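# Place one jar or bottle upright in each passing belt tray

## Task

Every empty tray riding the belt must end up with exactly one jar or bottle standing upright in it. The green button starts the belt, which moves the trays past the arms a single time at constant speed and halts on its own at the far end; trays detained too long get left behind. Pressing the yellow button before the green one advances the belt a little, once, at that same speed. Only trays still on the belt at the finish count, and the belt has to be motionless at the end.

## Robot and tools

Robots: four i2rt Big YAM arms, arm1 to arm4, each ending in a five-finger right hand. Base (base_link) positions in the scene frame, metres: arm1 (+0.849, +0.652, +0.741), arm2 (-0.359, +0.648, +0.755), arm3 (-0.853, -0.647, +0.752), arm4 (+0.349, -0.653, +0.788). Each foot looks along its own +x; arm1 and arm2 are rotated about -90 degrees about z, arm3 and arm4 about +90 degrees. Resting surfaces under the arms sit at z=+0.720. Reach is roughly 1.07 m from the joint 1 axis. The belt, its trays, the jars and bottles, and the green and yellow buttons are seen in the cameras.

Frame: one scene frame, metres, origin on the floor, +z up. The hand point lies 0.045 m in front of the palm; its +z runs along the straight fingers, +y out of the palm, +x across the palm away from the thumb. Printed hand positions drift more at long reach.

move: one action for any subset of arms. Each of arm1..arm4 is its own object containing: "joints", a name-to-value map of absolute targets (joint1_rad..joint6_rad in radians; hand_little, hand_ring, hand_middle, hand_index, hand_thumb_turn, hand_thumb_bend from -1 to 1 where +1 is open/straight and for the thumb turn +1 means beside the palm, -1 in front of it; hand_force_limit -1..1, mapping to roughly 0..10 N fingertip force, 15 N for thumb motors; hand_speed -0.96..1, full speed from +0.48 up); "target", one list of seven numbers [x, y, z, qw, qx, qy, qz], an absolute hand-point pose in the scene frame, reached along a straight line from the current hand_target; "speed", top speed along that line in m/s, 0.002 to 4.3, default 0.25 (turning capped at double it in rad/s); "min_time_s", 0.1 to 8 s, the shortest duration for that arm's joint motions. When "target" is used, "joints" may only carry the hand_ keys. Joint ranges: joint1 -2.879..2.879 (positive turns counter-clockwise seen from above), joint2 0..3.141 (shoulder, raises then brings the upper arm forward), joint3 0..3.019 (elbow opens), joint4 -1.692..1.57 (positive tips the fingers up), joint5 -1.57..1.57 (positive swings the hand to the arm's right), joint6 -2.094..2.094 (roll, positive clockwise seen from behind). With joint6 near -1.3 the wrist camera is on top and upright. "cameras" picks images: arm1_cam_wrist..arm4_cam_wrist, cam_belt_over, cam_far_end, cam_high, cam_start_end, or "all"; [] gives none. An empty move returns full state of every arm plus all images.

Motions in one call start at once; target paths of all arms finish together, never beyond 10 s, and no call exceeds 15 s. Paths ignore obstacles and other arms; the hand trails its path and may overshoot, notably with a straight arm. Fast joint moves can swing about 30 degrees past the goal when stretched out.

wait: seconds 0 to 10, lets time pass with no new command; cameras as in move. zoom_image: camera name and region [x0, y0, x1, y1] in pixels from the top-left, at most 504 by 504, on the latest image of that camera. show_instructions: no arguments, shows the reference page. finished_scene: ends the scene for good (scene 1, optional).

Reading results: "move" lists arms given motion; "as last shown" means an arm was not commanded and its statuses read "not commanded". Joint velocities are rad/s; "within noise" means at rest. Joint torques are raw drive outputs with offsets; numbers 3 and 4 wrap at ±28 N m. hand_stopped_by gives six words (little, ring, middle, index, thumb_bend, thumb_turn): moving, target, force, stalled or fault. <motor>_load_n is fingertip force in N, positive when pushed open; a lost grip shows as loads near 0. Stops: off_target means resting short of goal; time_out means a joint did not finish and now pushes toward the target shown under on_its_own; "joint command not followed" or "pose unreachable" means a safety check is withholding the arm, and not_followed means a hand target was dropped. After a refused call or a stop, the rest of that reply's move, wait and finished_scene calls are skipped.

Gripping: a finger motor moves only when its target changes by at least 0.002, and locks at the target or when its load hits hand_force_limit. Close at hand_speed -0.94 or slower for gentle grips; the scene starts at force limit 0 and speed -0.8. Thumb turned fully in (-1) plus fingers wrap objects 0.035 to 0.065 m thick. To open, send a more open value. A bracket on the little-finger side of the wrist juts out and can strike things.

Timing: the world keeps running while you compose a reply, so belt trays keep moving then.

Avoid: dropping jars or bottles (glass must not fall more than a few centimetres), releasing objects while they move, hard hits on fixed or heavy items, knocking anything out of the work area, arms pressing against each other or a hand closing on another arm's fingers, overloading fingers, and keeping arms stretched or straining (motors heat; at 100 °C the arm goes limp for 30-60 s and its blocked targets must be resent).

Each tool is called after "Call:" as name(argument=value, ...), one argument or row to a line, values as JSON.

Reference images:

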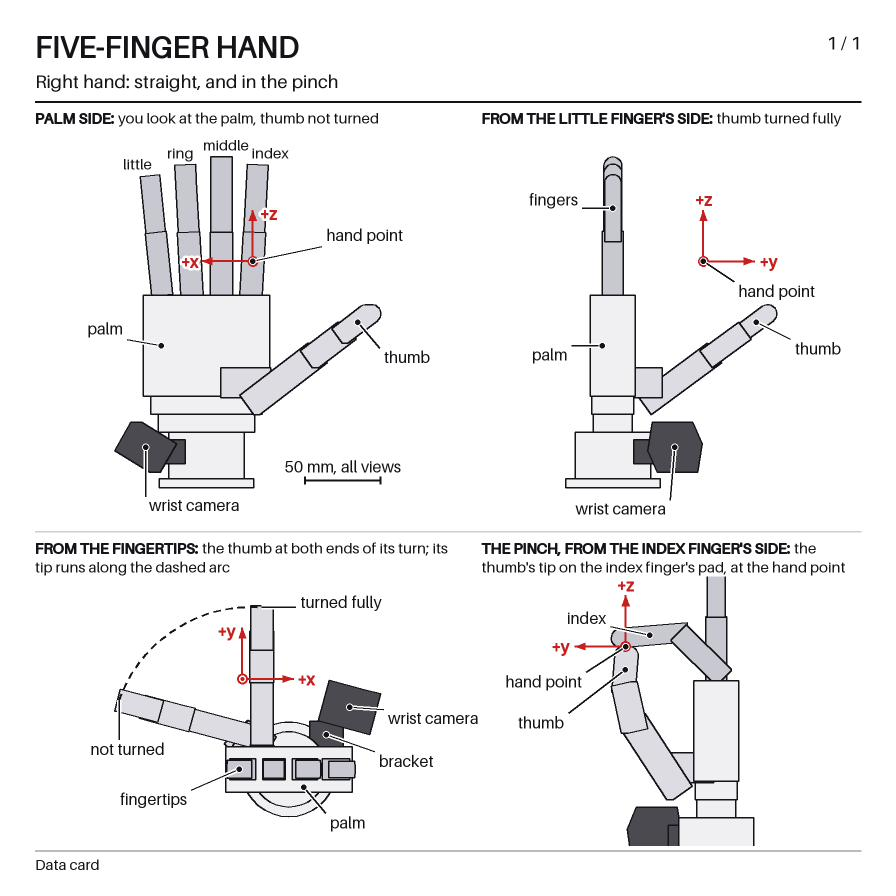

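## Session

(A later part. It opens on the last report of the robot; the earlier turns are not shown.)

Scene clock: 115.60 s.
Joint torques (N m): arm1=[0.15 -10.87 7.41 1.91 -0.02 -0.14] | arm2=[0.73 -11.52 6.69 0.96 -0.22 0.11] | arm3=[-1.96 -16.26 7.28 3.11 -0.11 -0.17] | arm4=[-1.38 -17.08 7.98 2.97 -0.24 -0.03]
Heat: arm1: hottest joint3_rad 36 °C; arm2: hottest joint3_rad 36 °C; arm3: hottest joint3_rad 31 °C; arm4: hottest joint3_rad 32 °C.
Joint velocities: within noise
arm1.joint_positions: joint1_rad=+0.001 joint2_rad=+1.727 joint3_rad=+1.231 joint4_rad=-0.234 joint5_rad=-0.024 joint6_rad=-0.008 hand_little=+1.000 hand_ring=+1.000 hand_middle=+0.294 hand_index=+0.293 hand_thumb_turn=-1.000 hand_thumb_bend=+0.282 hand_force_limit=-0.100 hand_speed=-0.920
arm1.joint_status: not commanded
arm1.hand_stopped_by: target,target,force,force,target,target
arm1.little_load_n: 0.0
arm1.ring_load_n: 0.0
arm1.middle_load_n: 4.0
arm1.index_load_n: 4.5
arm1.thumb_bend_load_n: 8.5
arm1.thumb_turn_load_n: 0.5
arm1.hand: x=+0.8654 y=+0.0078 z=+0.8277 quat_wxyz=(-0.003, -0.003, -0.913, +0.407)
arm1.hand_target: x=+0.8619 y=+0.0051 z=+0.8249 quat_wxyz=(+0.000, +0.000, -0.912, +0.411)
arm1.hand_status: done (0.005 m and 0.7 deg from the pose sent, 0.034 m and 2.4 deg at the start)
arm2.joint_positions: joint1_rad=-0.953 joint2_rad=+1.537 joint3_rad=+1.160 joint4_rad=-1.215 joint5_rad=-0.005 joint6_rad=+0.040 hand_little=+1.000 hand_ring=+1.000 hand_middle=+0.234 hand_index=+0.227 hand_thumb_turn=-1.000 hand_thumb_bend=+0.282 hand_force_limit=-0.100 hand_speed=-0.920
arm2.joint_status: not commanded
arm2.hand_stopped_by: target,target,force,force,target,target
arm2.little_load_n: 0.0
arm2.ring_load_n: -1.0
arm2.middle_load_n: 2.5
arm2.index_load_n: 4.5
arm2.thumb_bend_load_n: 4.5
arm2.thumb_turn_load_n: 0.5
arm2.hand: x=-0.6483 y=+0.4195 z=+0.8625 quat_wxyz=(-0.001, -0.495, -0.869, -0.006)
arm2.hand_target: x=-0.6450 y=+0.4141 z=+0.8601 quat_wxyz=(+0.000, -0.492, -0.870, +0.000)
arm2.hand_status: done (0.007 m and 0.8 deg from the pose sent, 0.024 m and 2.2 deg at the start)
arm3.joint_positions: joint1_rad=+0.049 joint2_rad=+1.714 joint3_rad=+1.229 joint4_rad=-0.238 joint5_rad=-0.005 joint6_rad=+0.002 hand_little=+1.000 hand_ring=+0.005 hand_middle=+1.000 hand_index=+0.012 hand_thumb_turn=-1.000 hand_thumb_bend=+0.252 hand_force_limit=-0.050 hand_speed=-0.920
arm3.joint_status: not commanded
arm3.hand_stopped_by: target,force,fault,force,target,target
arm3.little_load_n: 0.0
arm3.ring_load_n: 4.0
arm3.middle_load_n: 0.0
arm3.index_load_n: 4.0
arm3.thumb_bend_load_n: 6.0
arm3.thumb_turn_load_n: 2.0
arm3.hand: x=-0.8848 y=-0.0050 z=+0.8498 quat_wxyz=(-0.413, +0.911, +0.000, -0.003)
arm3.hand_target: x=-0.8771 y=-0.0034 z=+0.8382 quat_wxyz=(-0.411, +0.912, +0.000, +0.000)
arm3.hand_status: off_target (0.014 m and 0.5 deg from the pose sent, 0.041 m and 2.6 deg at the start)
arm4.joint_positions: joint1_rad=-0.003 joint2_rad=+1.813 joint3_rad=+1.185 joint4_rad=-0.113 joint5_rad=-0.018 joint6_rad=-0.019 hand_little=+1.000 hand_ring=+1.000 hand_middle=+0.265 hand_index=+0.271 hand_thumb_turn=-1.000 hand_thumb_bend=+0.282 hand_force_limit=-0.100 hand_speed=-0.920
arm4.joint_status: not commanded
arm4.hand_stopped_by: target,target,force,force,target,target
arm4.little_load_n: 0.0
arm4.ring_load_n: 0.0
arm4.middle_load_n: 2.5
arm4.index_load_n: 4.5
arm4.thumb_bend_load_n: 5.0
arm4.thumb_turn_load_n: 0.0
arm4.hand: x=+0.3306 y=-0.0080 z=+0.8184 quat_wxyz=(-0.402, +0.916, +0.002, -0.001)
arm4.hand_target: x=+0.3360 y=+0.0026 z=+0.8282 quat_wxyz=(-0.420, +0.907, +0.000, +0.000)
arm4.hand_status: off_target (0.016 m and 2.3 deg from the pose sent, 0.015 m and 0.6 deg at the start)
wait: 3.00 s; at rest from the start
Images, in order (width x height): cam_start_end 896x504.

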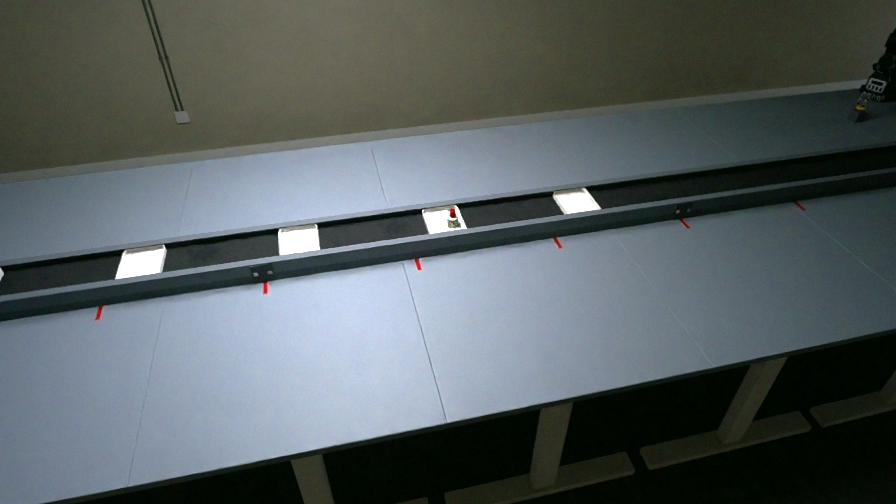

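Call:
wait(
  seconds=4,
  cameras=["cam_start_end", "cam_belt_over"],
)

Scene clock: 119.97 s.
Joint torques (N m): arm1=[0.21 -10.87 7.42 1.91 -0.02 -0.15] | arm2=[0.44 -11.87 6.38 0.87 -0.23 0.02] | arm3=[-2.14 -16.38 7.39 3.08 -0.09 -0.2] | arm4=[-1.61 -17.14 8.01 2.85 -0.24 -0.04]
Heat: arm1: hottest joint3_rad 35 °C; arm2: hottest joint3_rad 35 °C; arm3: hottest joint3_rad 31 °C; arm4: hottest joint3_rad 32 °C.
Joint velocities: within noise
arm1.joint_positions: joint1_rad=+0.001 joint2_rad=+1.727 joint3_rad=+1.231 joint4_rad=-0.234 joint5_rad=-0.024 joint6_rad=-0.008 hand_little=+1.000 hand_ring=+1.000 hand_middle=+0.294 hand_index=+0.293 hand_thumb_turn=-1.000 hand_thumb_bend=+0.282 hand_force_limit=-0.100 hand_speed=-0.920
arm1.joint_status: not commanded
arm1.hand_stopped_by: target,target,force,force,target,target
arm1.little_load_n: 0.0
arm1.ring_load_n: 0.0
arm1.middle_load_n: 4.0
arm1.index_load_n: 4.5
arm1.thumb_bend_load_n: 8.5
arm1.thumb_turn_load_n: 0.0
arm1.hand: x=+0.8654 y=+0.0078 z=+0.8277 quat_wxyz=(-0.003, -0.003, -0.913, +0.407)
arm1.hand_target: x=+0.8619 y=+0.0051 z=+0.8249 quat_wxyz=(+0.000, +0.000, -0.912, +0.411)
arm1.hand_status: done (0.005 m and 0.7 deg from the pose sent, 0.034 m and 2.4 deg at the start)
arm2.joint_positions: joint1_rad=-0.953 joint2_rad=+1.537 joint3_rad=+1.160 joint4_rad=-1.215 joint5_rad=-0.005 joint6_rad=+0.040 hand_little=+1.000 hand_ring=+1.000 hand_middle=+0.234 hand_index=+0.227 hand_thumb_turn=-1.000 hand_thumb_bend=+0.282 hand_force_limit=-0.100 hand_speed=-0.920
arm2.joint_status: not commanded
arm2.hand_stopped_by: target,target,force,force,target,target
arm2.little_load_n: 0.0
arm2.ring_load_n: -1.0
arm2.middle_load_n: 2.0
arm2.index_load_n: 5.0
arm2.thumb_bend_load_n: 4.5
arm2.thumb_turn_load_n: 0.0
arm2.hand: x=-0.6483 y=+0.4195 z=+0.8625 quat_wxyz=(-0.001, -0.495, -0.869, -0.006)
arm2.hand_target: x=-0.6450 y=+0.4141 z=+0.8601 quat_wxyz=(+0.000, -0.492, -0.870, +0.000)
arm2.hand_status: done (0.007 m and 0.8 deg from the pose sent, 0.024 m and 2.2 deg at the start)
arm3.joint_positions: joint1_rad=+0.049 joint2_rad=+1.714 joint3_rad=+1.229 joint4_rad=-0.238 joint5_rad=-0.005 joint6_rad=+0.002 hand_little=+1.000 hand_ring=+0.005 hand_middle=+1.000 hand_index=+0.012 hand_thumb_turn=-1.000 hand_thumb_bend=+0.252 hand_force_limit=-0.050 hand_speed=-0.920
arm3.joint_status: not commanded
arm3.hand_stopped_by: target,force,fault,force,target,target
arm3.little_load_n: 0.0
arm3.ring_load_n: 4.0
arm3.middle_load_n: -0.5
arm3.index_load_n: 4.0
arm3.thumb_bend_load_n: 6.5
arm3.thumb_turn_load_n: 1.5
arm3.hand: x=-0.8848 y=-0.0050 z=+0.8498 quat_wxyz=(-0.413, +0.911, +0.000, -0.003)
arm3.hand_target: x=-0.8771 y=-0.0034 z=+0.8382 quat_wxyz=(-0.411, +0.912, +0.000, +0.000)
arm3.hand_status: off_target (0.014 m and 0.5 deg from the pose sent, 0.041 m and 2.6 deg at the start)
arm4.joint_positions: joint1_rad=-0.003 joint2_rad=+1.813 joint3_rad=+1.185 joint4_rad=-0.113 joint5_rad=-0.018 joint6_rad=-0.019 hand_little=+1.000 hand_ring=+1.000 hand_middle=+0.265 hand_index=+0.271 hand_thumb_turn=-1.000 hand_thumb_bend=+0.282 hand_force_limit=-0.100 hand_speed=-0.920
arm4.joint_status: not commanded
arm4.hand_stopped_by: target,target,force,force,target,target
arm4.little_load_n: 0.0
arm4.ring_load_n: 0.0
arm4.middle_load_n: 3.0
arm4.index_load_n: 4.5
arm4.thumb_bend_load_n: 5.0
arm4.thumb_turn_load_n: 0.0
arm4.hand: x=+0.3306 y=-0.0080 z=+0.8184 quat_wxyz=(-0.402, +0.916, +0.002, -0.001)
arm4.hand_target: x=+0.3360 y=+0.0026 z=+0.8282 quat_wxyz=(-0.420, +0.907, +0.000, +0.000)
arm4.hand_status: off_target (0.016 m and 2.3 deg from the pose sent, 0.015 m and 0.6 deg at the start)
wait: 4.00 s; at rest from the start
pictures: cam_belt_over, cam_start_end
Images, in order (width x height): cam_belt_over 896x504, cam_start_end 896x504.

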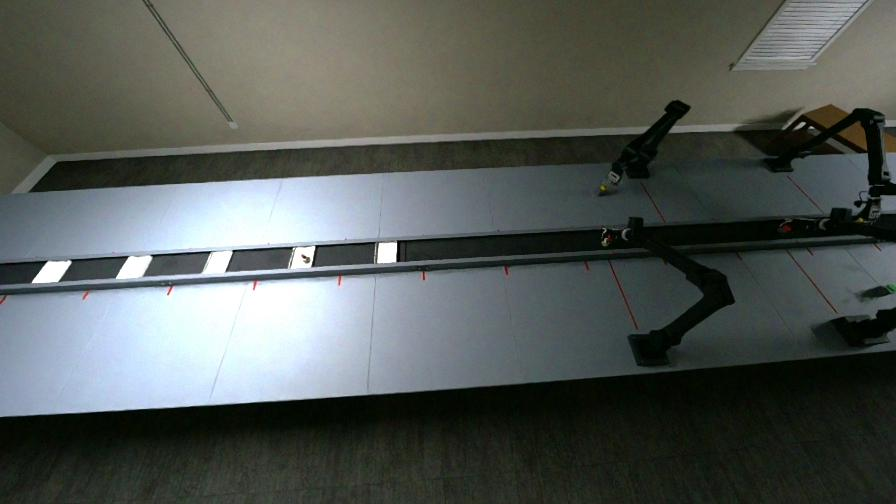

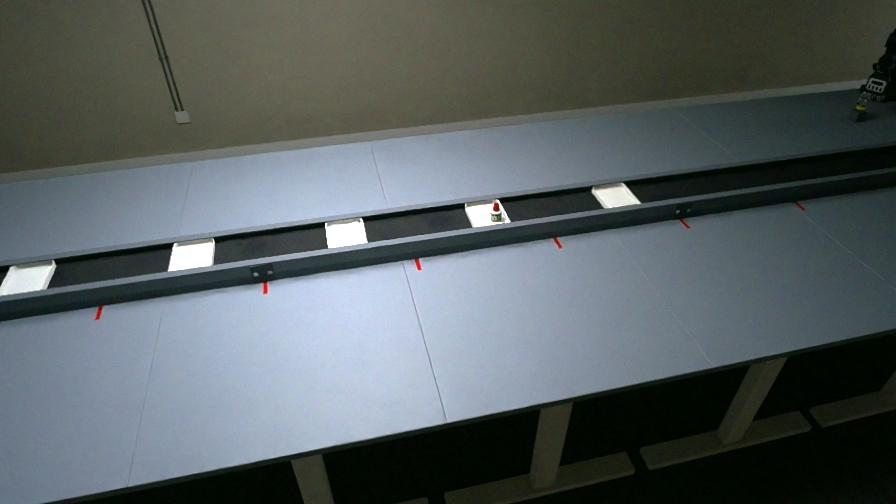

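Call:
move(
  arm2={"target": [-0.600, 0.414, 0.97, 0, 0.4924, 0.8704, 0], "speed": 0.2},
  cameras=["cam_belt_over", "cam_start_end"],
)

Call:
move(
  arm2={"target": [-0.35, 0.15, 0.93, 0, 0, 0.9135, -0.4067], "speed": 0.2},
  cameras=["cam_belt_over", "cam_start_end"],
)

Scene clock: 121.63 s.
Joint torques (N m): arm1=[0.15 -10.93 7.43 1.89 -0.02 -0.15] | arm2=[0.44 -9.88 11.26 -0.36 -0.15 0.09] | arm3=[-2.32 -15.97 7.41 2.95 -0.11 -0.19] | arm4=[-1.44 -16.91 8.01 2.84 -0.24 -0.05]
Heat: arm1: hottest joint3_rad 35 °C; arm2: hottest joint3_rad 35 °C; arm3: hottest joint3_rad 31 °C; arm4: hottest joint3_rad 32 °C.
move: arm2 off_target
Joint velocities: within noise
arm1, arm3, arm4: as last shown
arm1.middle_load_n: 3.5
arm1.thumb_turn_load_n: 0.5
arm2.joint_positions: joint1_rad=-0.885 joint2_rad=+1.377 joint3_rad=+1.232 joint4_rad=-1.474 joint5_rad=-0.008 joint6_rad=+0.101 hand_little=+1.000 hand_ring=+1.000 hand_middle=+0.234 hand_index=+0.227 hand_thumb_turn=-1.000 hand_thumb_bend=+0.282 hand_force_limit=-0.100 hand_speed=-0.920
arm2.joint_status: not commanded
arm2.hand_stopped_by: target,target,force,force,target,target
arm2.little_load_n: -0.5
arm2.ring_load_n: 0.0
arm2.middle_load_n: 2.5
arm2.index_load_n: 5.0
arm2.thumb_bend_load_n: 5.0
arm2.thumb_turn_load_n: 0.0
arm2.hand: x=-0.5934 y=+0.4232 z=+0.9530 quat_wxyz=(-0.007, -0.492, -0.870, -0.019)
arm2.hand_target: x=-0.5995 y=+0.4145 z=+0.9698 quat_wxyz=(+0.000, -0.492, -0.870, +0.000)
arm2.hand_status: off_target (0.020 m and 2.3 deg from the pose sent, 0.118 m and 0.8 deg at the start)
arm3.ring_load_n: 4.5
arm3.middle_load_n: 0.0
arm3.index_load_n: 4.5
arm3.thumb_turn_load_n: 2.0
arm4.middle_load_n: 2.5
arm4.thumb_turn_load_n: 0.5
Images, in order (width x height): cam_belt_over 896x504, cam_start_end 896x504.

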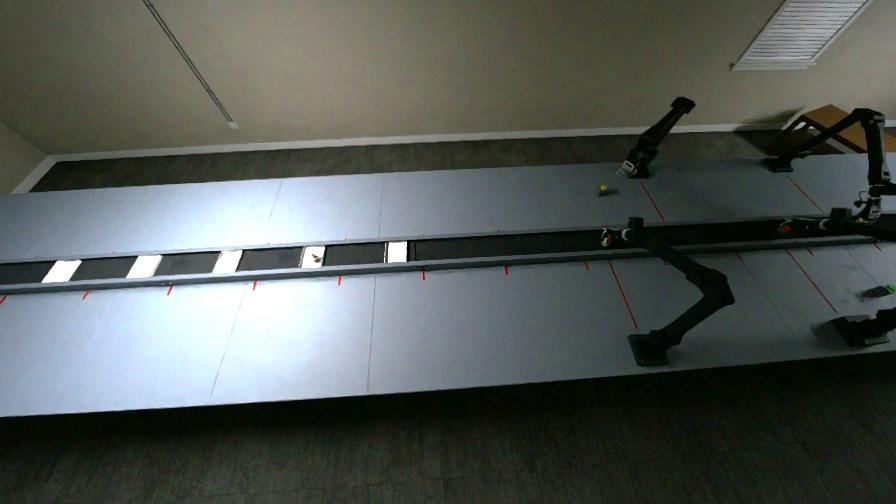

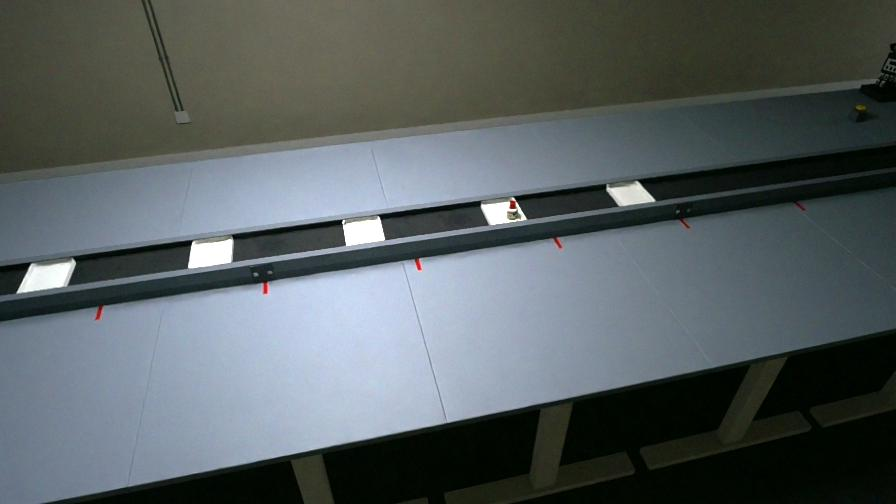

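Scene clock: 125.57 s.
Joint torques (N m): arm1=[0.21 -10.81 7.42 1.89 -0.02 -0.15] | arm2=[-0.09 -8.29 9.07 2.44 0.06 -0.11] | arm3=[-2.08 -16.44 7.41 3.25 -0.1 -0.21] | arm4=[-1.44 -16.97 7.98 2.96 -0.23 -0.06]
Heat: arm1: hottest joint3_rad 35 °C; arm2: hottest joint3_rad 35 °C; arm3: hottest joint3_rad 31 °C; arm4: hottest joint3_rad 32 °C.
move: arm2 done
Joint velocities: within noise
arm1, arm3, arm4: as last shown
arm1.thumb_bend_load_n: 8.0
arm1.thumb_turn_load_n: 0.0
arm2.joint_positions: joint1_rad=-0.024 joint2_rad=+1.264 joint3_rad=+0.965 joint4_rad=-0.456 joint5_rad=-0.058 joint6_rad=-0.027 hand_little=+1.000 hand_ring=+1.000 hand_middle=+0.234 hand_index=+0.227 hand_thumb_turn=-1.000 hand_thumb_bend=+0.282 hand_force_limit=-0.100 hand_speed=-0.920
arm2.joint_status: not commanded
arm2.hand_stopped_by: target,target,force,force,target,target
arm2.little_load_n: 0.0
arm2.ring_load_n: 0.0
arm2.middle_load_n: 2.0
arm2.index_load_n: 4.5
arm2.thumb_bend_load_n: 5.0
arm2.thumb_turn_load_n: 0.5
arm2.hand: x=-0.3504 y=+0.1565 z=+0.9269 quat_wxyz=(-0.002, -0.005, -0.918, +0.397)
arm2.hand_target: x=-0.3499 y=+0.1502 z=+0.9302 quat_wxyz=(+0.000, +0.000, -0.914, +0.407)
arm2.hand_status: done (0.007 m and 1.4 deg from the pose sent, 0.367 m and 76.1 deg at the start)
arm3.little_load_n: -0.5
arm3.index_load_n: 4.0
arm3.thumb_bend_load_n: 6.0
arm3.thumb_turn_load_n: 1.5
arm4.thumb_turn_load_n: 0.0
Images, in order (width x height): cam_belt_over 896x504, cam_start_end 896x504.

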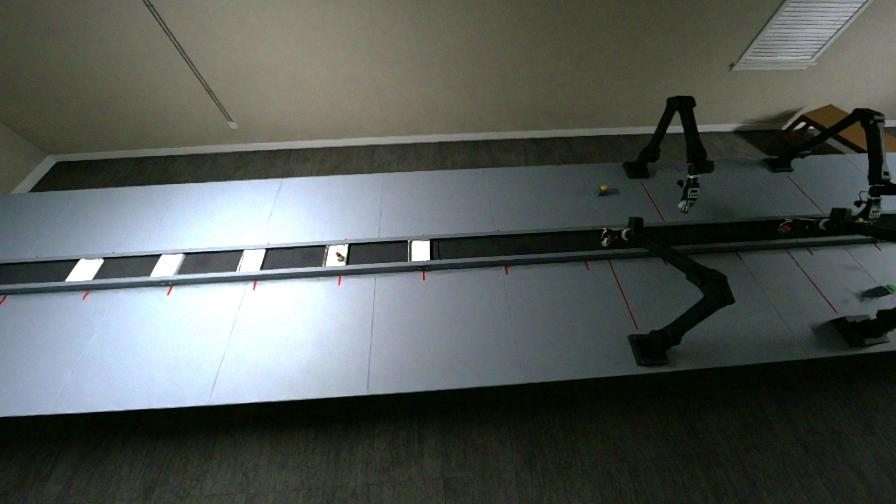

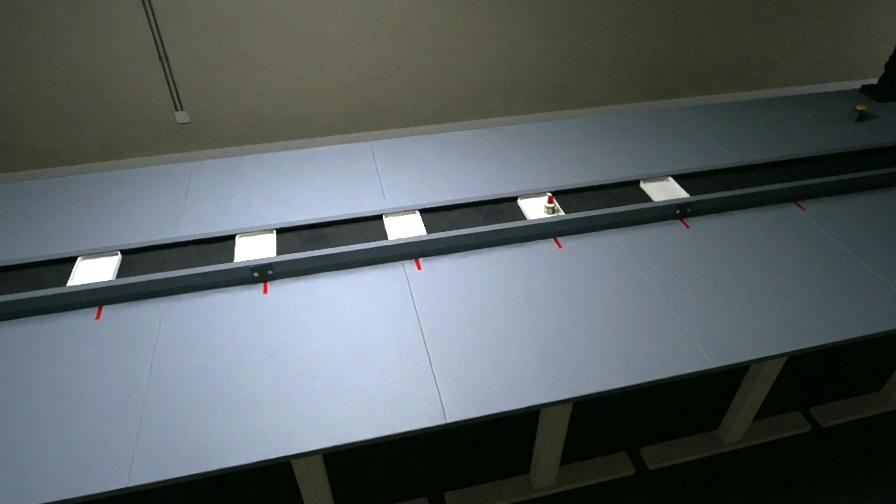

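Call:
wait(
  seconds=3,
  cameras=["cam_belt_over"],
)

Call:
wait(
  seconds=3,
  cameras=["cam_belt_over", "cam_high"],
)

Scene clock: 128.97 s.
Joint torques (N m): arm1=[0.21 -10.87 7.42 1.89 -0.02 -0.14] | arm2=[0.03 -9.41 9.32 2.45 0 -0.07] | arm3=[-2.55 -16.38 7.36 3.15 -0.14 -0.17] | arm4=[-1.55 -16.91 8.03 2.88 -0.24 -0.04]
Heat: arm1: hottest joint3_rad 34 °C; arm2: hottest joint3_rad 35 °C; arm3: hottest joint3_rad 31 °C; arm4: hottest joint3_rad 31 °C.
Joint velocities: within noise
arm1.joint_positions: joint1_rad=+0.001 joint2_rad=+1.727 joint3_rad=+1.231 joint4_rad=-0.234 joint5_rad=-0.024 joint6_rad=-0.008 hand_little=+1.000 hand_ring=+1.000 hand_middle=+0.294 hand_index=+0.293 hand_thumb_turn=-1.000 hand_thumb_bend=+0.282 hand_force_limit=-0.100 hand_speed=-0.920
arm1.joint_status: not commanded
arm1.hand_stopped_by: target,target,force,force,target,target
arm1.little_load_n: 0.0
arm1.ring_load_n: 0.0
arm1.middle_load_n: 3.5
arm1.index_load_n: 4.5
arm1.thumb_bend_load_n: 8.5
arm1.thumb_turn_load_n: 0.5
arm1.hand: x=+0.8654 y=+0.0078 z=+0.8277 quat_wxyz=(-0.003, -0.003, -0.913, +0.407)
arm1.hand_target: x=+0.8619 y=+0.0051 z=+0.8249 quat_wxyz=(+0.000, +0.000, -0.912, +0.411)
arm1.hand_status: not commanded
arm2.joint_positions: joint1_rad=-0.024 joint2_rad=+1.264 joint3_rad=+0.965 joint4_rad=-0.456 joint5_rad=-0.058 joint6_rad=-0.027 hand_little=+1.000 hand_ring=+1.000 hand_middle=+0.234 hand_index=+0.227 hand_thumb_turn=-1.000 hand_thumb_bend=+0.282 hand_force_limit=-0.100 hand_speed=-0.920
arm2.joint_status: not commanded
arm2.hand_stopped_by: target,target,force,force,target,target
arm2.little_load_n: 0.0
arm2.ring_load_n: 0.0
arm2.middle_load_n: 2.0
arm2.index_load_n: 4.5
arm2.thumb_bend_load_n: 5.0
arm2.thumb_turn_load_n: 0.0
arm2.hand: x=-0.3504 y=+0.1565 z=+0.9269 quat_wxyz=(-0.002, -0.005, -0.918, +0.397)
arm2.hand_target: x=-0.3499 y=+0.1502 z=+0.9302 quat_wxyz=(+0.000, +0.000, -0.914, +0.407)
arm2.hand_status: done (0.007 m and 1.4 deg from the pose sent, 0.367 m and 76.1 deg at the start)
arm3.joint_positions: joint1_rad=+0.049 joint2_rad=+1.714 joint3_rad=+1.229 joint4_rad=-0.238 joint5_rad=-0.005 joint6_rad=+0.002 hand_little=+1.000 hand_ring=+0.005 hand_middle=+1.000 hand_index=+0.012 hand_thumb_turn=-1.000 hand_thumb_bend=+0.252 hand_force_limit=-0.050 hand_speed=-0.920
arm3.joint_status: not commanded
arm3.hand_stopped_by: target,force,fault,force,target,target
arm3.little_load_n: 0.0
arm3.ring_load_n: 4.0
arm3.middle_load_n: 0.0
arm3.index_load_n: 4.0
arm3.thumb_bend_load_n: 6.0
arm3.thumb_turn_load_n: 2.0
arm3.hand: x=-0.8848 y=-0.0050 z=+0.8498 quat_wxyz=(-0.413, +0.911, +0.000, -0.003)
arm3.hand_target: x=-0.8771 y=-0.0034 z=+0.8382 quat_wxyz=(-0.411, +0.912, +0.000, +0.000)
arm3.hand_status: not commanded
arm4.joint_positions: joint1_rad=-0.003 joint2_rad=+1.813 joint3_rad=+1.185 joint4_rad=-0.113 joint5_rad=-0.018 joint6_rad=-0.019 hand_little=+1.000 hand_ring=+1.000 hand_middle=+0.265 hand_index=+0.271 hand_thumb_turn=-1.000 hand_thumb_bend=+0.282 hand_force_limit=-0.100 hand_speed=-0.920
arm4.joint_status: not commanded
arm4.hand_stopped_by: target,target,force,force,target,target
arm4.little_load_n: 0.0
arm4.ring_load_n: 0.0
arm4.middle_load_n: 3.0
arm4.index_load_n: 4.5
arm4.thumb_bend_load_n: 5.0
arm4.thumb_turn_load_n: 0.0
arm4.hand: x=+0.3306 y=-0.0080 z=+0.8184 quat_wxyz=(-0.402, +0.916, +0.002, -0.001)
arm4.hand_target: x=+0.3360 y=+0.0026 z=+0.8282 quat_wxyz=(-0.420, +0.907, +0.000, +0.000)
arm4.hand_status: not commanded
wait: 3.00 s; at rest from the start
Images, in order (width x height): cam_belt_over 896x504.

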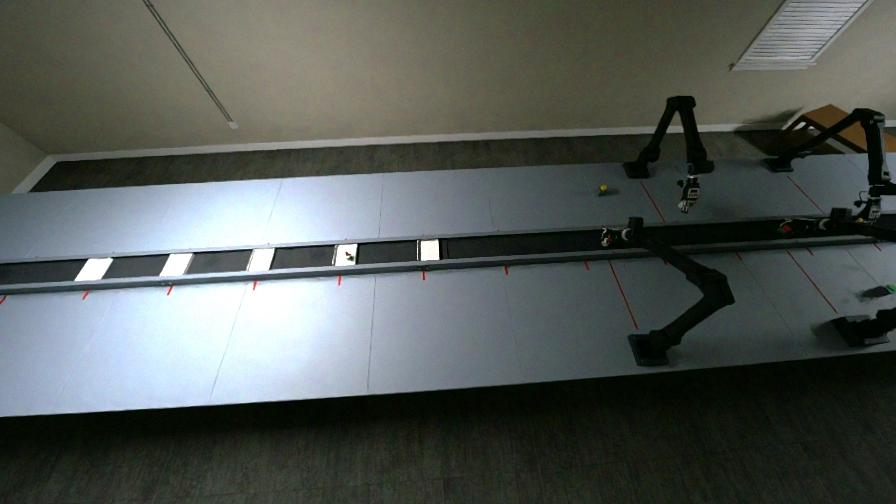

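Scene clock: 131.97 s.
Joint torques (N m): arm1=[0.09 -10.87 7.43 1.89 -0.02 -0.15] | arm2=[0.21 -8.29 9.21 2.37 -0.02 -0.1] | arm3=[-2.49 -16.67 7.35 3.04 -0.14 -0.23] | arm4=[-1.67 -17.03 7.99 2.88 -0.23 -0.03]
Heat: arm1: hottest joint3_rad 34 °C; arm2: hottest joint3_rad 35 °C; arm3: hottest joint3_rad 31 °C; arm4: hottest joint3_rad 31 °C.
Joint velocities: within noise
arm1.joint_positions: joint1_rad=+0.001 joint2_rad=+1.727 joint3_rad=+1.231 joint4_rad=-0.234 joint5_rad=-0.024 joint6_rad=-0.008 hand_little=+1.000 hand_ring=+1.000 hand_middle=+0.294 hand_index=+0.293 hand_thumb_turn=-1.000 hand_thumb_bend=+0.282 hand_force_limit=-0.100 hand_speed=-0.920
arm1.joint_status: not commanded
arm1.hand_stopped_by: target,target,force,force,target,target
arm1.little_load_n: 0.0
arm1.ring_load_n: -0.5
arm1.middle_load_n: 3.5
arm1.index_load_n: 4.5
arm1.thumb_bend_load_n: 8.0
arm1.thumb_turn_load_n: 0.5
arm1.hand: x=+0.8654 y=+0.0078 z=+0.8277 quat_wxyz=(-0.003, -0.003, -0.913, +0.407)
arm1.hand_target: x=+0.8619 y=+0.0051 z=+0.8249 quat_wxyz=(+0.000, +0.000, -0.912, +0.411)
arm1.hand_status: not commanded
arm2.joint_positions: joint1_rad=-0.024 joint2_rad=+1.264 joint3_rad=+0.965 joint4_rad=-0.456 joint5_rad=-0.058 joint6_rad=-0.027 hand_little=+1.000 hand_ring=+1.000 hand_middle=+0.234 hand_index=+0.227 hand_thumb_turn=-1.000 hand_thumb_bend=+0.282 hand_force_limit=-0.100 hand_speed=-0.920
arm2.joint_status: not commanded
arm2.hand_stopped_by: target,target,force,force,target,target
arm2.little_load_n: 0.0
arm2.ring_load_n: 0.0
arm2.middle_load_n: 2.0
arm2.index_load_n: 5.0
arm2.thumb_bend_load_n: 5.0
arm2.thumb_turn_load_n: 0.0
arm2.hand: x=-0.3504 y=+0.1565 z=+0.9269 quat_wxyz=(-0.002, -0.005, -0.918, +0.397)
arm2.hand_target: x=-0.3499 y=+0.1502 z=+0.9302 quat_wxyz=(+0.000, +0.000, -0.914, +0.407)
arm2.hand_status: done (0.007 m and 1.4 deg from the pose sent, 0.367 m and 76.1 deg at the start)
arm3.joint_positions: joint1_rad=+0.049 joint2_rad=+1.714 joint3_rad=+1.229 joint4_rad=-0.238 joint5_rad=-0.005 joint6_rad=+0.002 hand_little=+1.000 hand_ring=+0.005 hand_middle=+1.000 hand_index=+0.012 hand_thumb_turn=-1.000 hand_thumb_bend=+0.252 hand_force_limit=-0.050 hand_speed=-0.920
arm3.joint_status: not commanded
arm3.hand_stopped_by: target,force,fault,force,target,target
arm3.little_load_n: 0.0
arm3.ring_load_n: 4.0
arm3.middle_load_n: 0.0
arm3.index_load_n: 3.5
arm3.thumb_bend_load_n: 6.5
arm3.thumb_turn_load_n: 1.5
arm3.hand: x=-0.8848 y=-0.0050 z=+0.8498 quat_wxyz=(-0.413, +0.911, +0.000, -0.003)
arm3.hand_target: x=-0.8771 y=-0.0034 z=+0.8382 quat_wxyz=(-0.411, +0.912, +0.000, +0.000)
arm3.hand_status: not commanded
arm4.joint_positions: joint1_rad=-0.003 joint2_rad=+1.813 joint3_rad=+1.185 joint4_rad=-0.113 joint5_rad=-0.018 joint6_rad=-0.019 hand_little=+1.000 hand_ring=+1.000 hand_middle=+0.265 hand_index=+0.271 hand_thumb_turn=-1.000 hand_thumb_bend=+0.282 hand_force_limit=-0.100 hand_speed=-0.920
arm4.joint_status: not commanded
arm4.hand_stopped_by: target,target,force,force,target,target
arm4.little_load_n: 0.0
arm4.ring_load_n: 0.0
arm4.middle_load_n: 3.0
arm4.index_load_n: 4.5
arm4.thumb_bend_load_n: 5.0
arm4.thumb_turn_load_n: 0.5
arm4.hand: x=+0.3306 y=-0.0080 z=+0.8184 quat_wxyz=(-0.402, +0.916, +0.002, -0.001)
arm4.hand_target: x=+0.3360 y=+0.0026 z=+0.8282 quat_wxyz=(-0.420, +0.907, +0.000, +0.000)
arm4.hand_status: not commanded
wait: 3.00 s; at rest by 0.27 s
Images, in order (width x height): cam_belt_over 896x504, cam_high 896x504.

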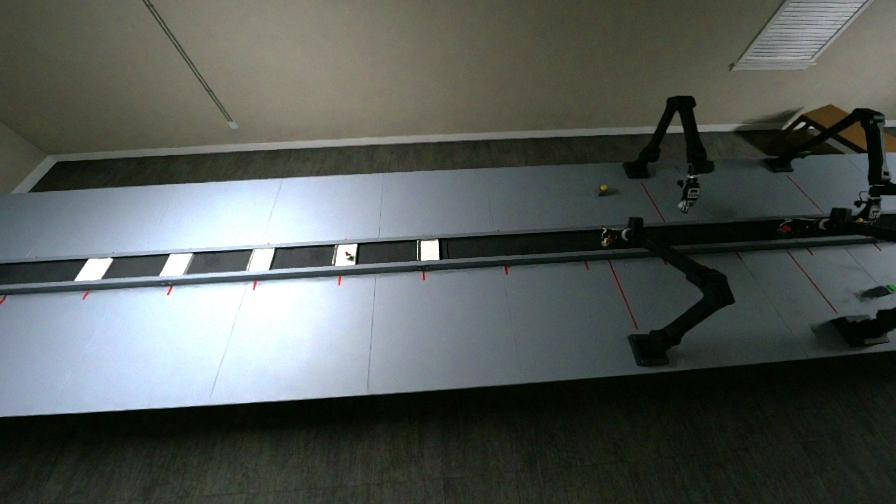

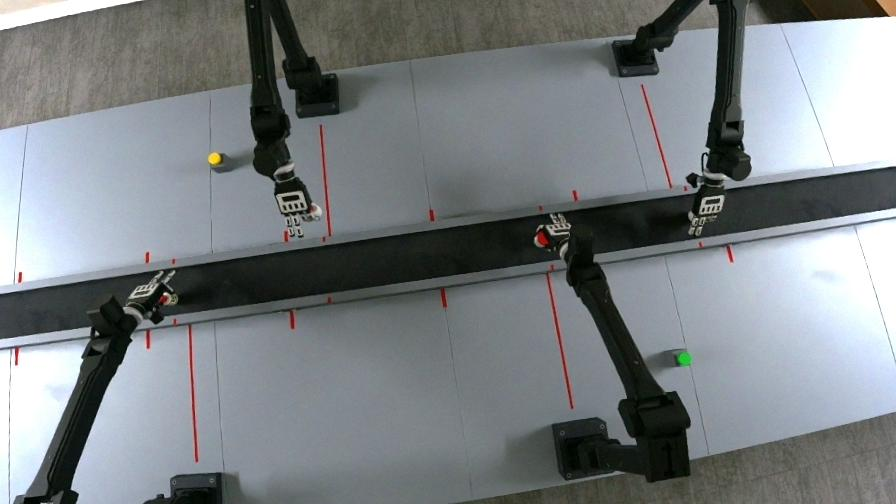

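Call:
zoom_image(
  camera="cam_belt_over",
  region=[300, 220, 480, 300],
)

Call:
zoom_image(
  camera="cam_belt_over",
  region=[560, 220, 740, 300],
)

Call:
zoom_image(
  camera="cam_high",
  region=[100, 230, 240, 350],
)

Scaled by 2.800 from the camera's image (finer frame: 1280x720).

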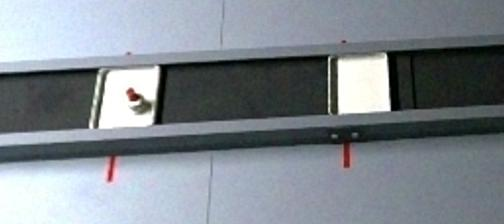

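Scaled by 2.800 from the camera's image (finer frame: 1280x720).

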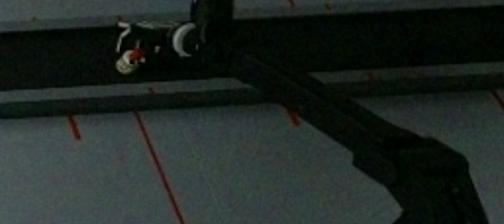

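Scaled by 3.600 from the camera's image (finer frame: 1280x720).

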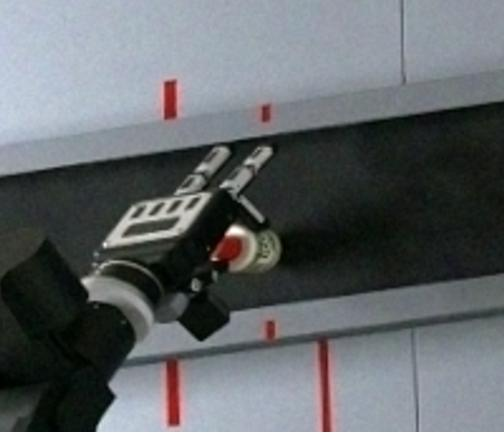

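Call:
zoom_image(
  camera="cam_high",
  region=[480, 180, 620, 300],
)

Call:
zoom_image(
  camera="cam_high",
  region=[640, 150, 780, 270],
)

Call:
zoom_image(
  camera="cam_high",
  region=[250, 170, 390, 290],
)

Scaled by 3.600 from the camera's image (finer frame: 1280x720).

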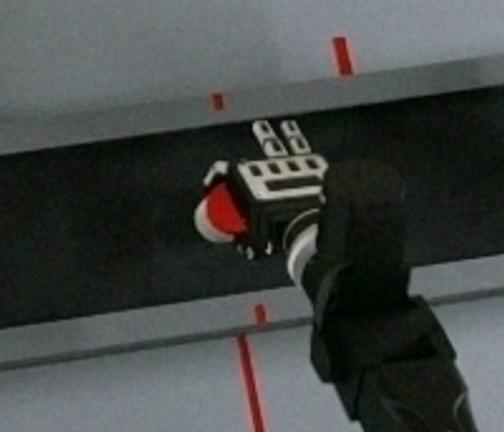

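Scaled by 3.600 from the camera's image (finer frame: 1280x720).

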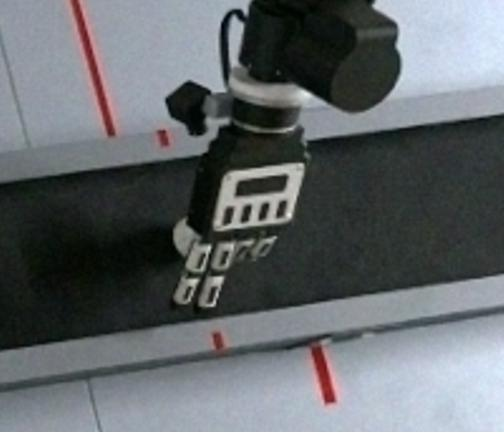

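Scaled by 3.600 from the camera's image (finer frame: 1280x720).

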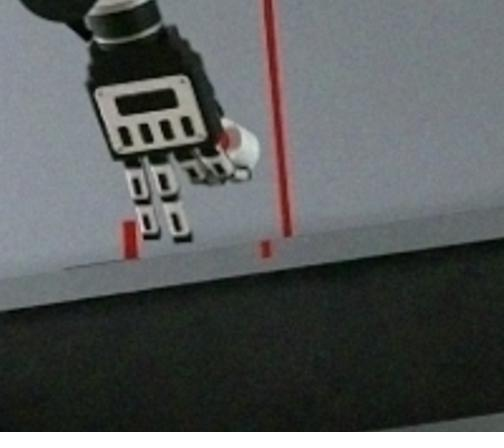

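Call:
move(
  arm1={"target": [0.862, 0.005, 0.813, 0, 0, 0.9118, -0.4107], "speed": 0.05},
  arm3={"target": [-0.877, 0.005, 0.824, -0.4107, 0.9118, 0, 0], "speed": 0.05},
  arm4={"target": [0.350, 0.003, 0.816, -0.4202, 0.9074, 0, 0], "speed": 0.05},
  cameras=["arm1_cam_wrist", "arm3_cam_wrist", "arm4_cam_wrist"],
)

Scene clock: 136.47 s.
Joint torques (N m): arm1=[0.15 -10.93 7.25 1.89 -0.02 -0.14] | arm2=[-0.56 -7.53 9.1 2.35 0.05 -0.1] | arm3=[-2.49 -16.09 7.99 2.97 -0.13 -0.2] | arm4=[-1.38 -16.32 7.71 2.88 -0.24 -0.08]
Heat: arm1: hottest joint3_rad 34 °C; arm2: hottest joint3_rad 35 °C; arm3: hottest joint3_rad 31 °C; arm4: hottest joint3_rad 31 °C.
move: arm1 done; arm3 off_target; arm4 off_target
Joint velocities: within noise
arm1.joint_positions: joint1_rad=+0.001 joint2_rad=+1.743 joint3_rad=+1.217 joint4_rad=-0.204 joint5_rad=-0.024 joint6_rad=-0.008 hand_little=+1.000 hand_ring=+1.000 hand_middle=+0.294 hand_index=+0.293 hand_thumb_turn=-1.000 hand_thumb_bend=+0.282 hand_force_limit=-0.100 hand_speed=-0.920
arm1.joint_status: not commanded
arm1.hand_stopped_by: target,target,force,force,target,target
arm1.little_load_n: 0.0
arm1.ring_load_n: 0.0
arm1.middle_load_n: 3.5
arm1.index_load_n: 4.5
arm1.thumb_bend_load_n: 8.5
arm1.thumb_turn_load_n: 0.5
arm1.hand: x=+0.8654 y=+0.0074 z=+0.8161 quat_wxyz=(-0.003, -0.003, -0.913, +0.407)
arm1.hand_target: x=+0.8619 y=+0.0051 z=+0.8129 quat_wxyz=(+0.000, +0.000, -0.912, +0.410)
arm1.hand_status: done (0.005 m and 0.7 deg from the pose sent, 0.015 m and 0.7 deg at the start)
arm2: as last shown
arm2.index_load_n: 4.5
arm2.thumb_bend_load_n: 5.5
arm3.joint_positions: joint1_rad=+0.049 joint2_rad=+1.742 joint3_rad=+1.229 joint4_rad=-0.206 joint5_rad=-0.005 joint6_rad=+0.002 hand_little=+1.000 hand_ring=+0.005 hand_middle=+1.000 hand_index=+0.012 hand_thumb_turn=-1.000 hand_thumb_bend=+0.252 hand_force_limit=-0.050 hand_speed=-0.920
arm3.joint_status: not commanded
arm3.hand_stopped_by: target,force,fault,force,target,target
arm3.little_load_n: 0.0
arm3.ring_load_n: 4.0
arm3.middle_load_n: -0.5
arm3.index_load_n: 4.0
arm3.thumb_bend_load_n: 6.0
arm3.thumb_turn_load_n: 2.0
arm3.hand: x=-0.8848 y=+0.0010 z=+0.8374 quat_wxyz=(-0.415, +0.910, +0.000, -0.003)
arm3.hand_target: x=-0.8771 y=+0.0045 z=+0.8241 quat_wxyz=(-0.411, +0.912, +0.000, +0.000)
arm3.hand_status: off_target (0.016 m and 0.6 deg from the pose sent, 0.029 m and 0.5 deg at the start)
arm4.joint_positions: joint1_rad=-0.028 joint2_rad=+1.827 joint3_rad=+1.180 joint4_rad=-0.084 joint5_rad=-0.038 joint6_rad=-0.032 hand_little=+1.000 hand_ring=+1.000 hand_middle=+0.265 hand_index=+0.271 hand_thumb_turn=-1.000 hand_thumb_bend=+0.282 hand_force_limit=-0.100 hand_speed=-0.920
arm4.joint_status: not commanded
arm4.hand_stopped_by: target,target,force,force,target,target
arm4.little_load_n: 0.0
arm4.ring_load_n: 0.0
arm4.middle_load_n: 2.5
arm4.index_load_n: 4.5
arm4.thumb_bend_load_n: 5.0
arm4.thumb_turn_load_n: 0.5
arm4.hand: x=+0.3437 y=-0.0051 z=+0.8127 quat_wxyz=(-0.408, +0.913, +0.000, -0.002)
arm4.hand_target: x=+0.3501 y=+0.0027 z=+0.8161 quat_wxyz=(-0.420, +0.907, +0.000, +0.000)
arm4.hand_status: off_target (0.011 m and 1.6 deg from the pose sent, 0.022 m and 2.3 deg at the start)
Images, in order (width x height): arm1_cam_wrist 896x504, arm3_cam_wrist 896x504, arm4_cam_wrist 896x504.

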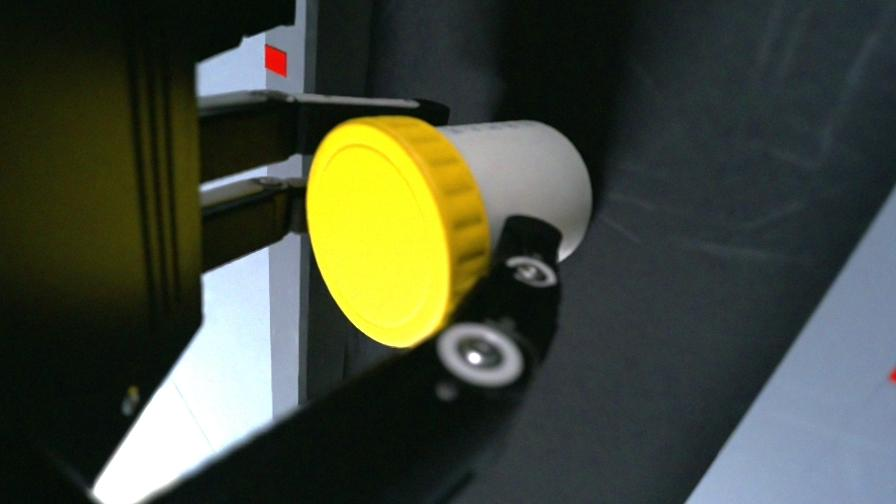

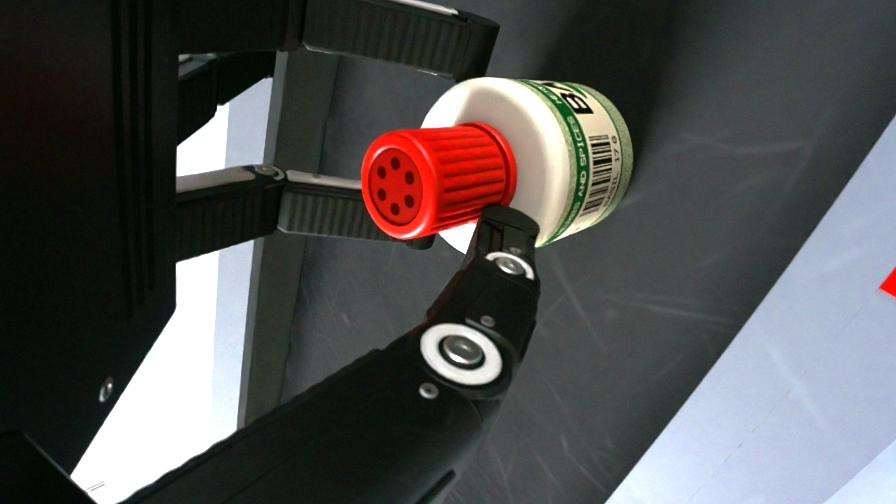

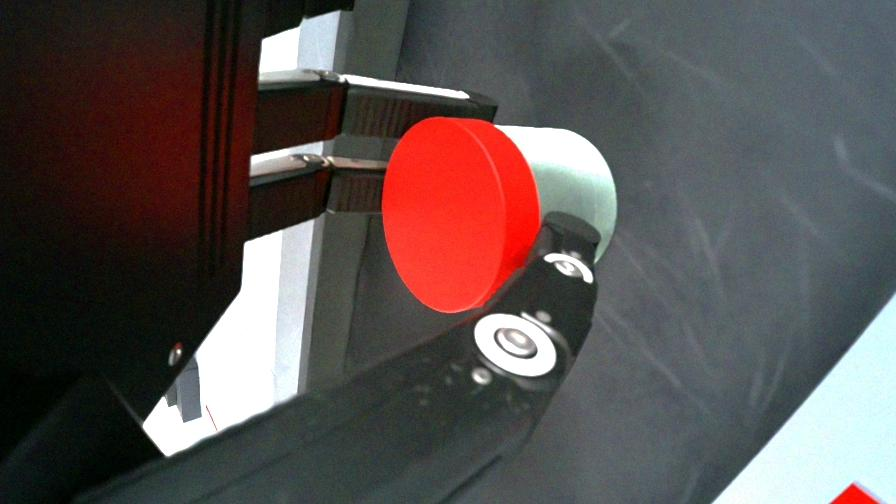

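Call:
move(
  arm1={"target": [0.862, 0.005, 0.806, 0, 0, 0.9118, -0.4107], "speed": 0.03},
  arm3={"target": [-0.877, 0.005, 0.816, -0.4107, 0.9118, 0, 0], "speed": 0.03},
  cameras=["arm1_cam_wrist", "arm3_cam_wrist"],
)

Scene clock: 138.00 s.
Joint torques (N m): arm1=[0.21 -10.52 7.01 1.87 -0.02 -0.14] | arm2=[-0.91 -8 9.17 2.17 0.01 -0.1] | arm3=[-2.32 -15.5 7.09 3.14 -0.12 -0.21] | arm4=[-1.49 -16.56 7.72 2.78 -0.28 -0.09]
Heat: arm1: hottest joint3_rad 34 °C; arm2: hottest joint3_rad 35 °C; arm3: hottest joint3_rad 31 °C; arm4: hottest joint3_rad 31 °C.
move: arm1 done; arm3 off_target
Joint velocities: within noise
arm1.joint_positions: joint1_rad=+0.001 joint2_rad=+1.746 joint3_rad=+1.212 joint4_rad=-0.185 joint5_rad=-0.024 joint6_rad=-0.008 hand_little=+1.000 hand_ring=+1.000 hand_middle=+0.294 hand_index=+0.293 hand_thumb_turn=-1.000 hand_thumb_bend=+0.282 hand_force_limit=-0.100 hand_speed=-0.920
arm1.joint_status: not commanded
arm1.hand_stopped_by: target,target,force,force,target,target
arm1.little_load_n: 0.0
arm1.ring_load_n: 0.0
arm1.middle_load_n: 3.5
arm1.index_load_n: 4.5
arm1.thumb_bend_load_n: 8.5
arm1.thumb_turn_load_n: 0.5
arm1.hand: x=+0.8654 y=+0.0057 z=+0.8146 quat_wxyz=(-0.003, -0.003, -0.911, +0.412)
arm1.hand_target: x=+0.8619 y=+0.0052 z=+0.8061 quat_wxyz=(+0.000, +0.000, -0.912, +0.411)
arm1.hand_status: done (0.009 m and 0.5 deg from the pose sent, 0.011 m and 0.7 deg at the start)
arm2, arm4: as last shown
arm2.thumb_bend_load_n: 5.0
arm3.joint_positions: joint1_rad=+0.049 joint2_rad=+1.746 joint3_rad=+1.229 joint4_rad=-0.189 joint5_rad=-0.005 joint6_rad=+0.002 hand_little=+1.000 hand_ring=+0.005 hand_middle=+1.000 hand_index=+0.012 hand_thumb_turn=-1.000 hand_thumb_bend=+0.252 hand_force_limit=-0.050 hand_speed=-0.920
arm3.joint_status: not commanded
arm3.hand_stopped_by: target,force,fault,force,target,target
arm3.little_load_n: 0.0
arm3.ring_load_n: 4.5
arm3.middle_load_n: 0.0
arm3.index_load_n: 3.5
arm3.thumb_bend_load_n: 6.0
arm3.thumb_turn_load_n: 2.0
arm3.hand: x=-0.8848 y=+0.0046 z=+0.8376 quat_wxyz=(-0.421, +0.907, +0.000, -0.003)
arm3.hand_target: x=-0.8771 y=+0.0042 z=+0.8164 quat_wxyz=(-0.411, +0.912, +0.000, +0.000)
arm3.hand_status: off_target (0.023 m and 1.3 deg from the pose sent, 0.023 m and 0.6 deg at the start)
arm4.index_load_n: 4.0
arm4.thumb_bend_load_n: 4.5
Images, in order (width x height): arm1_cam_wrist 896x504, arm3_cam_wrist 896x504.

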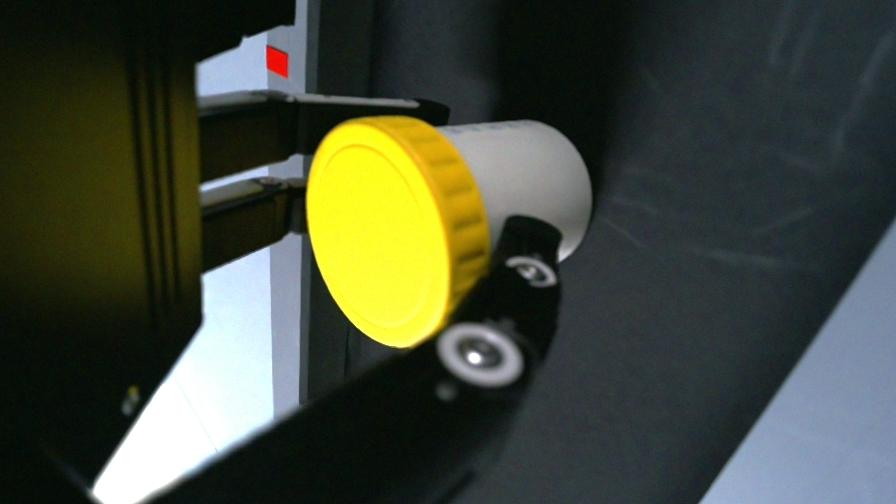

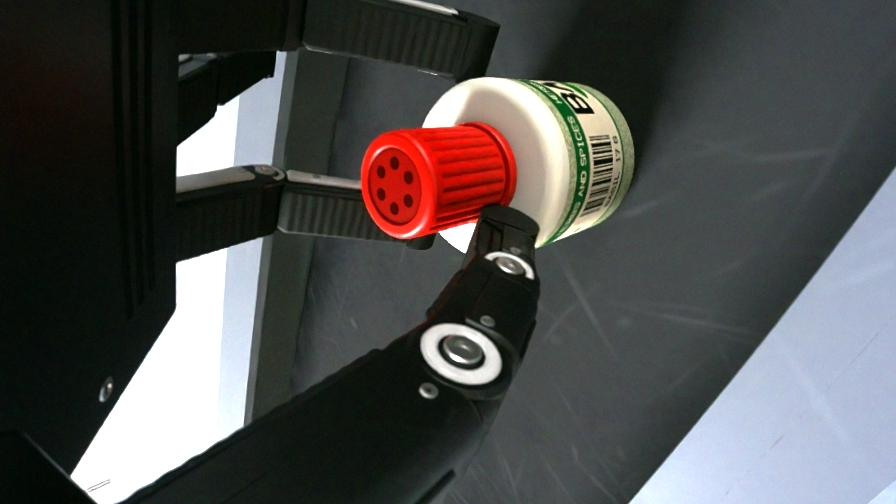

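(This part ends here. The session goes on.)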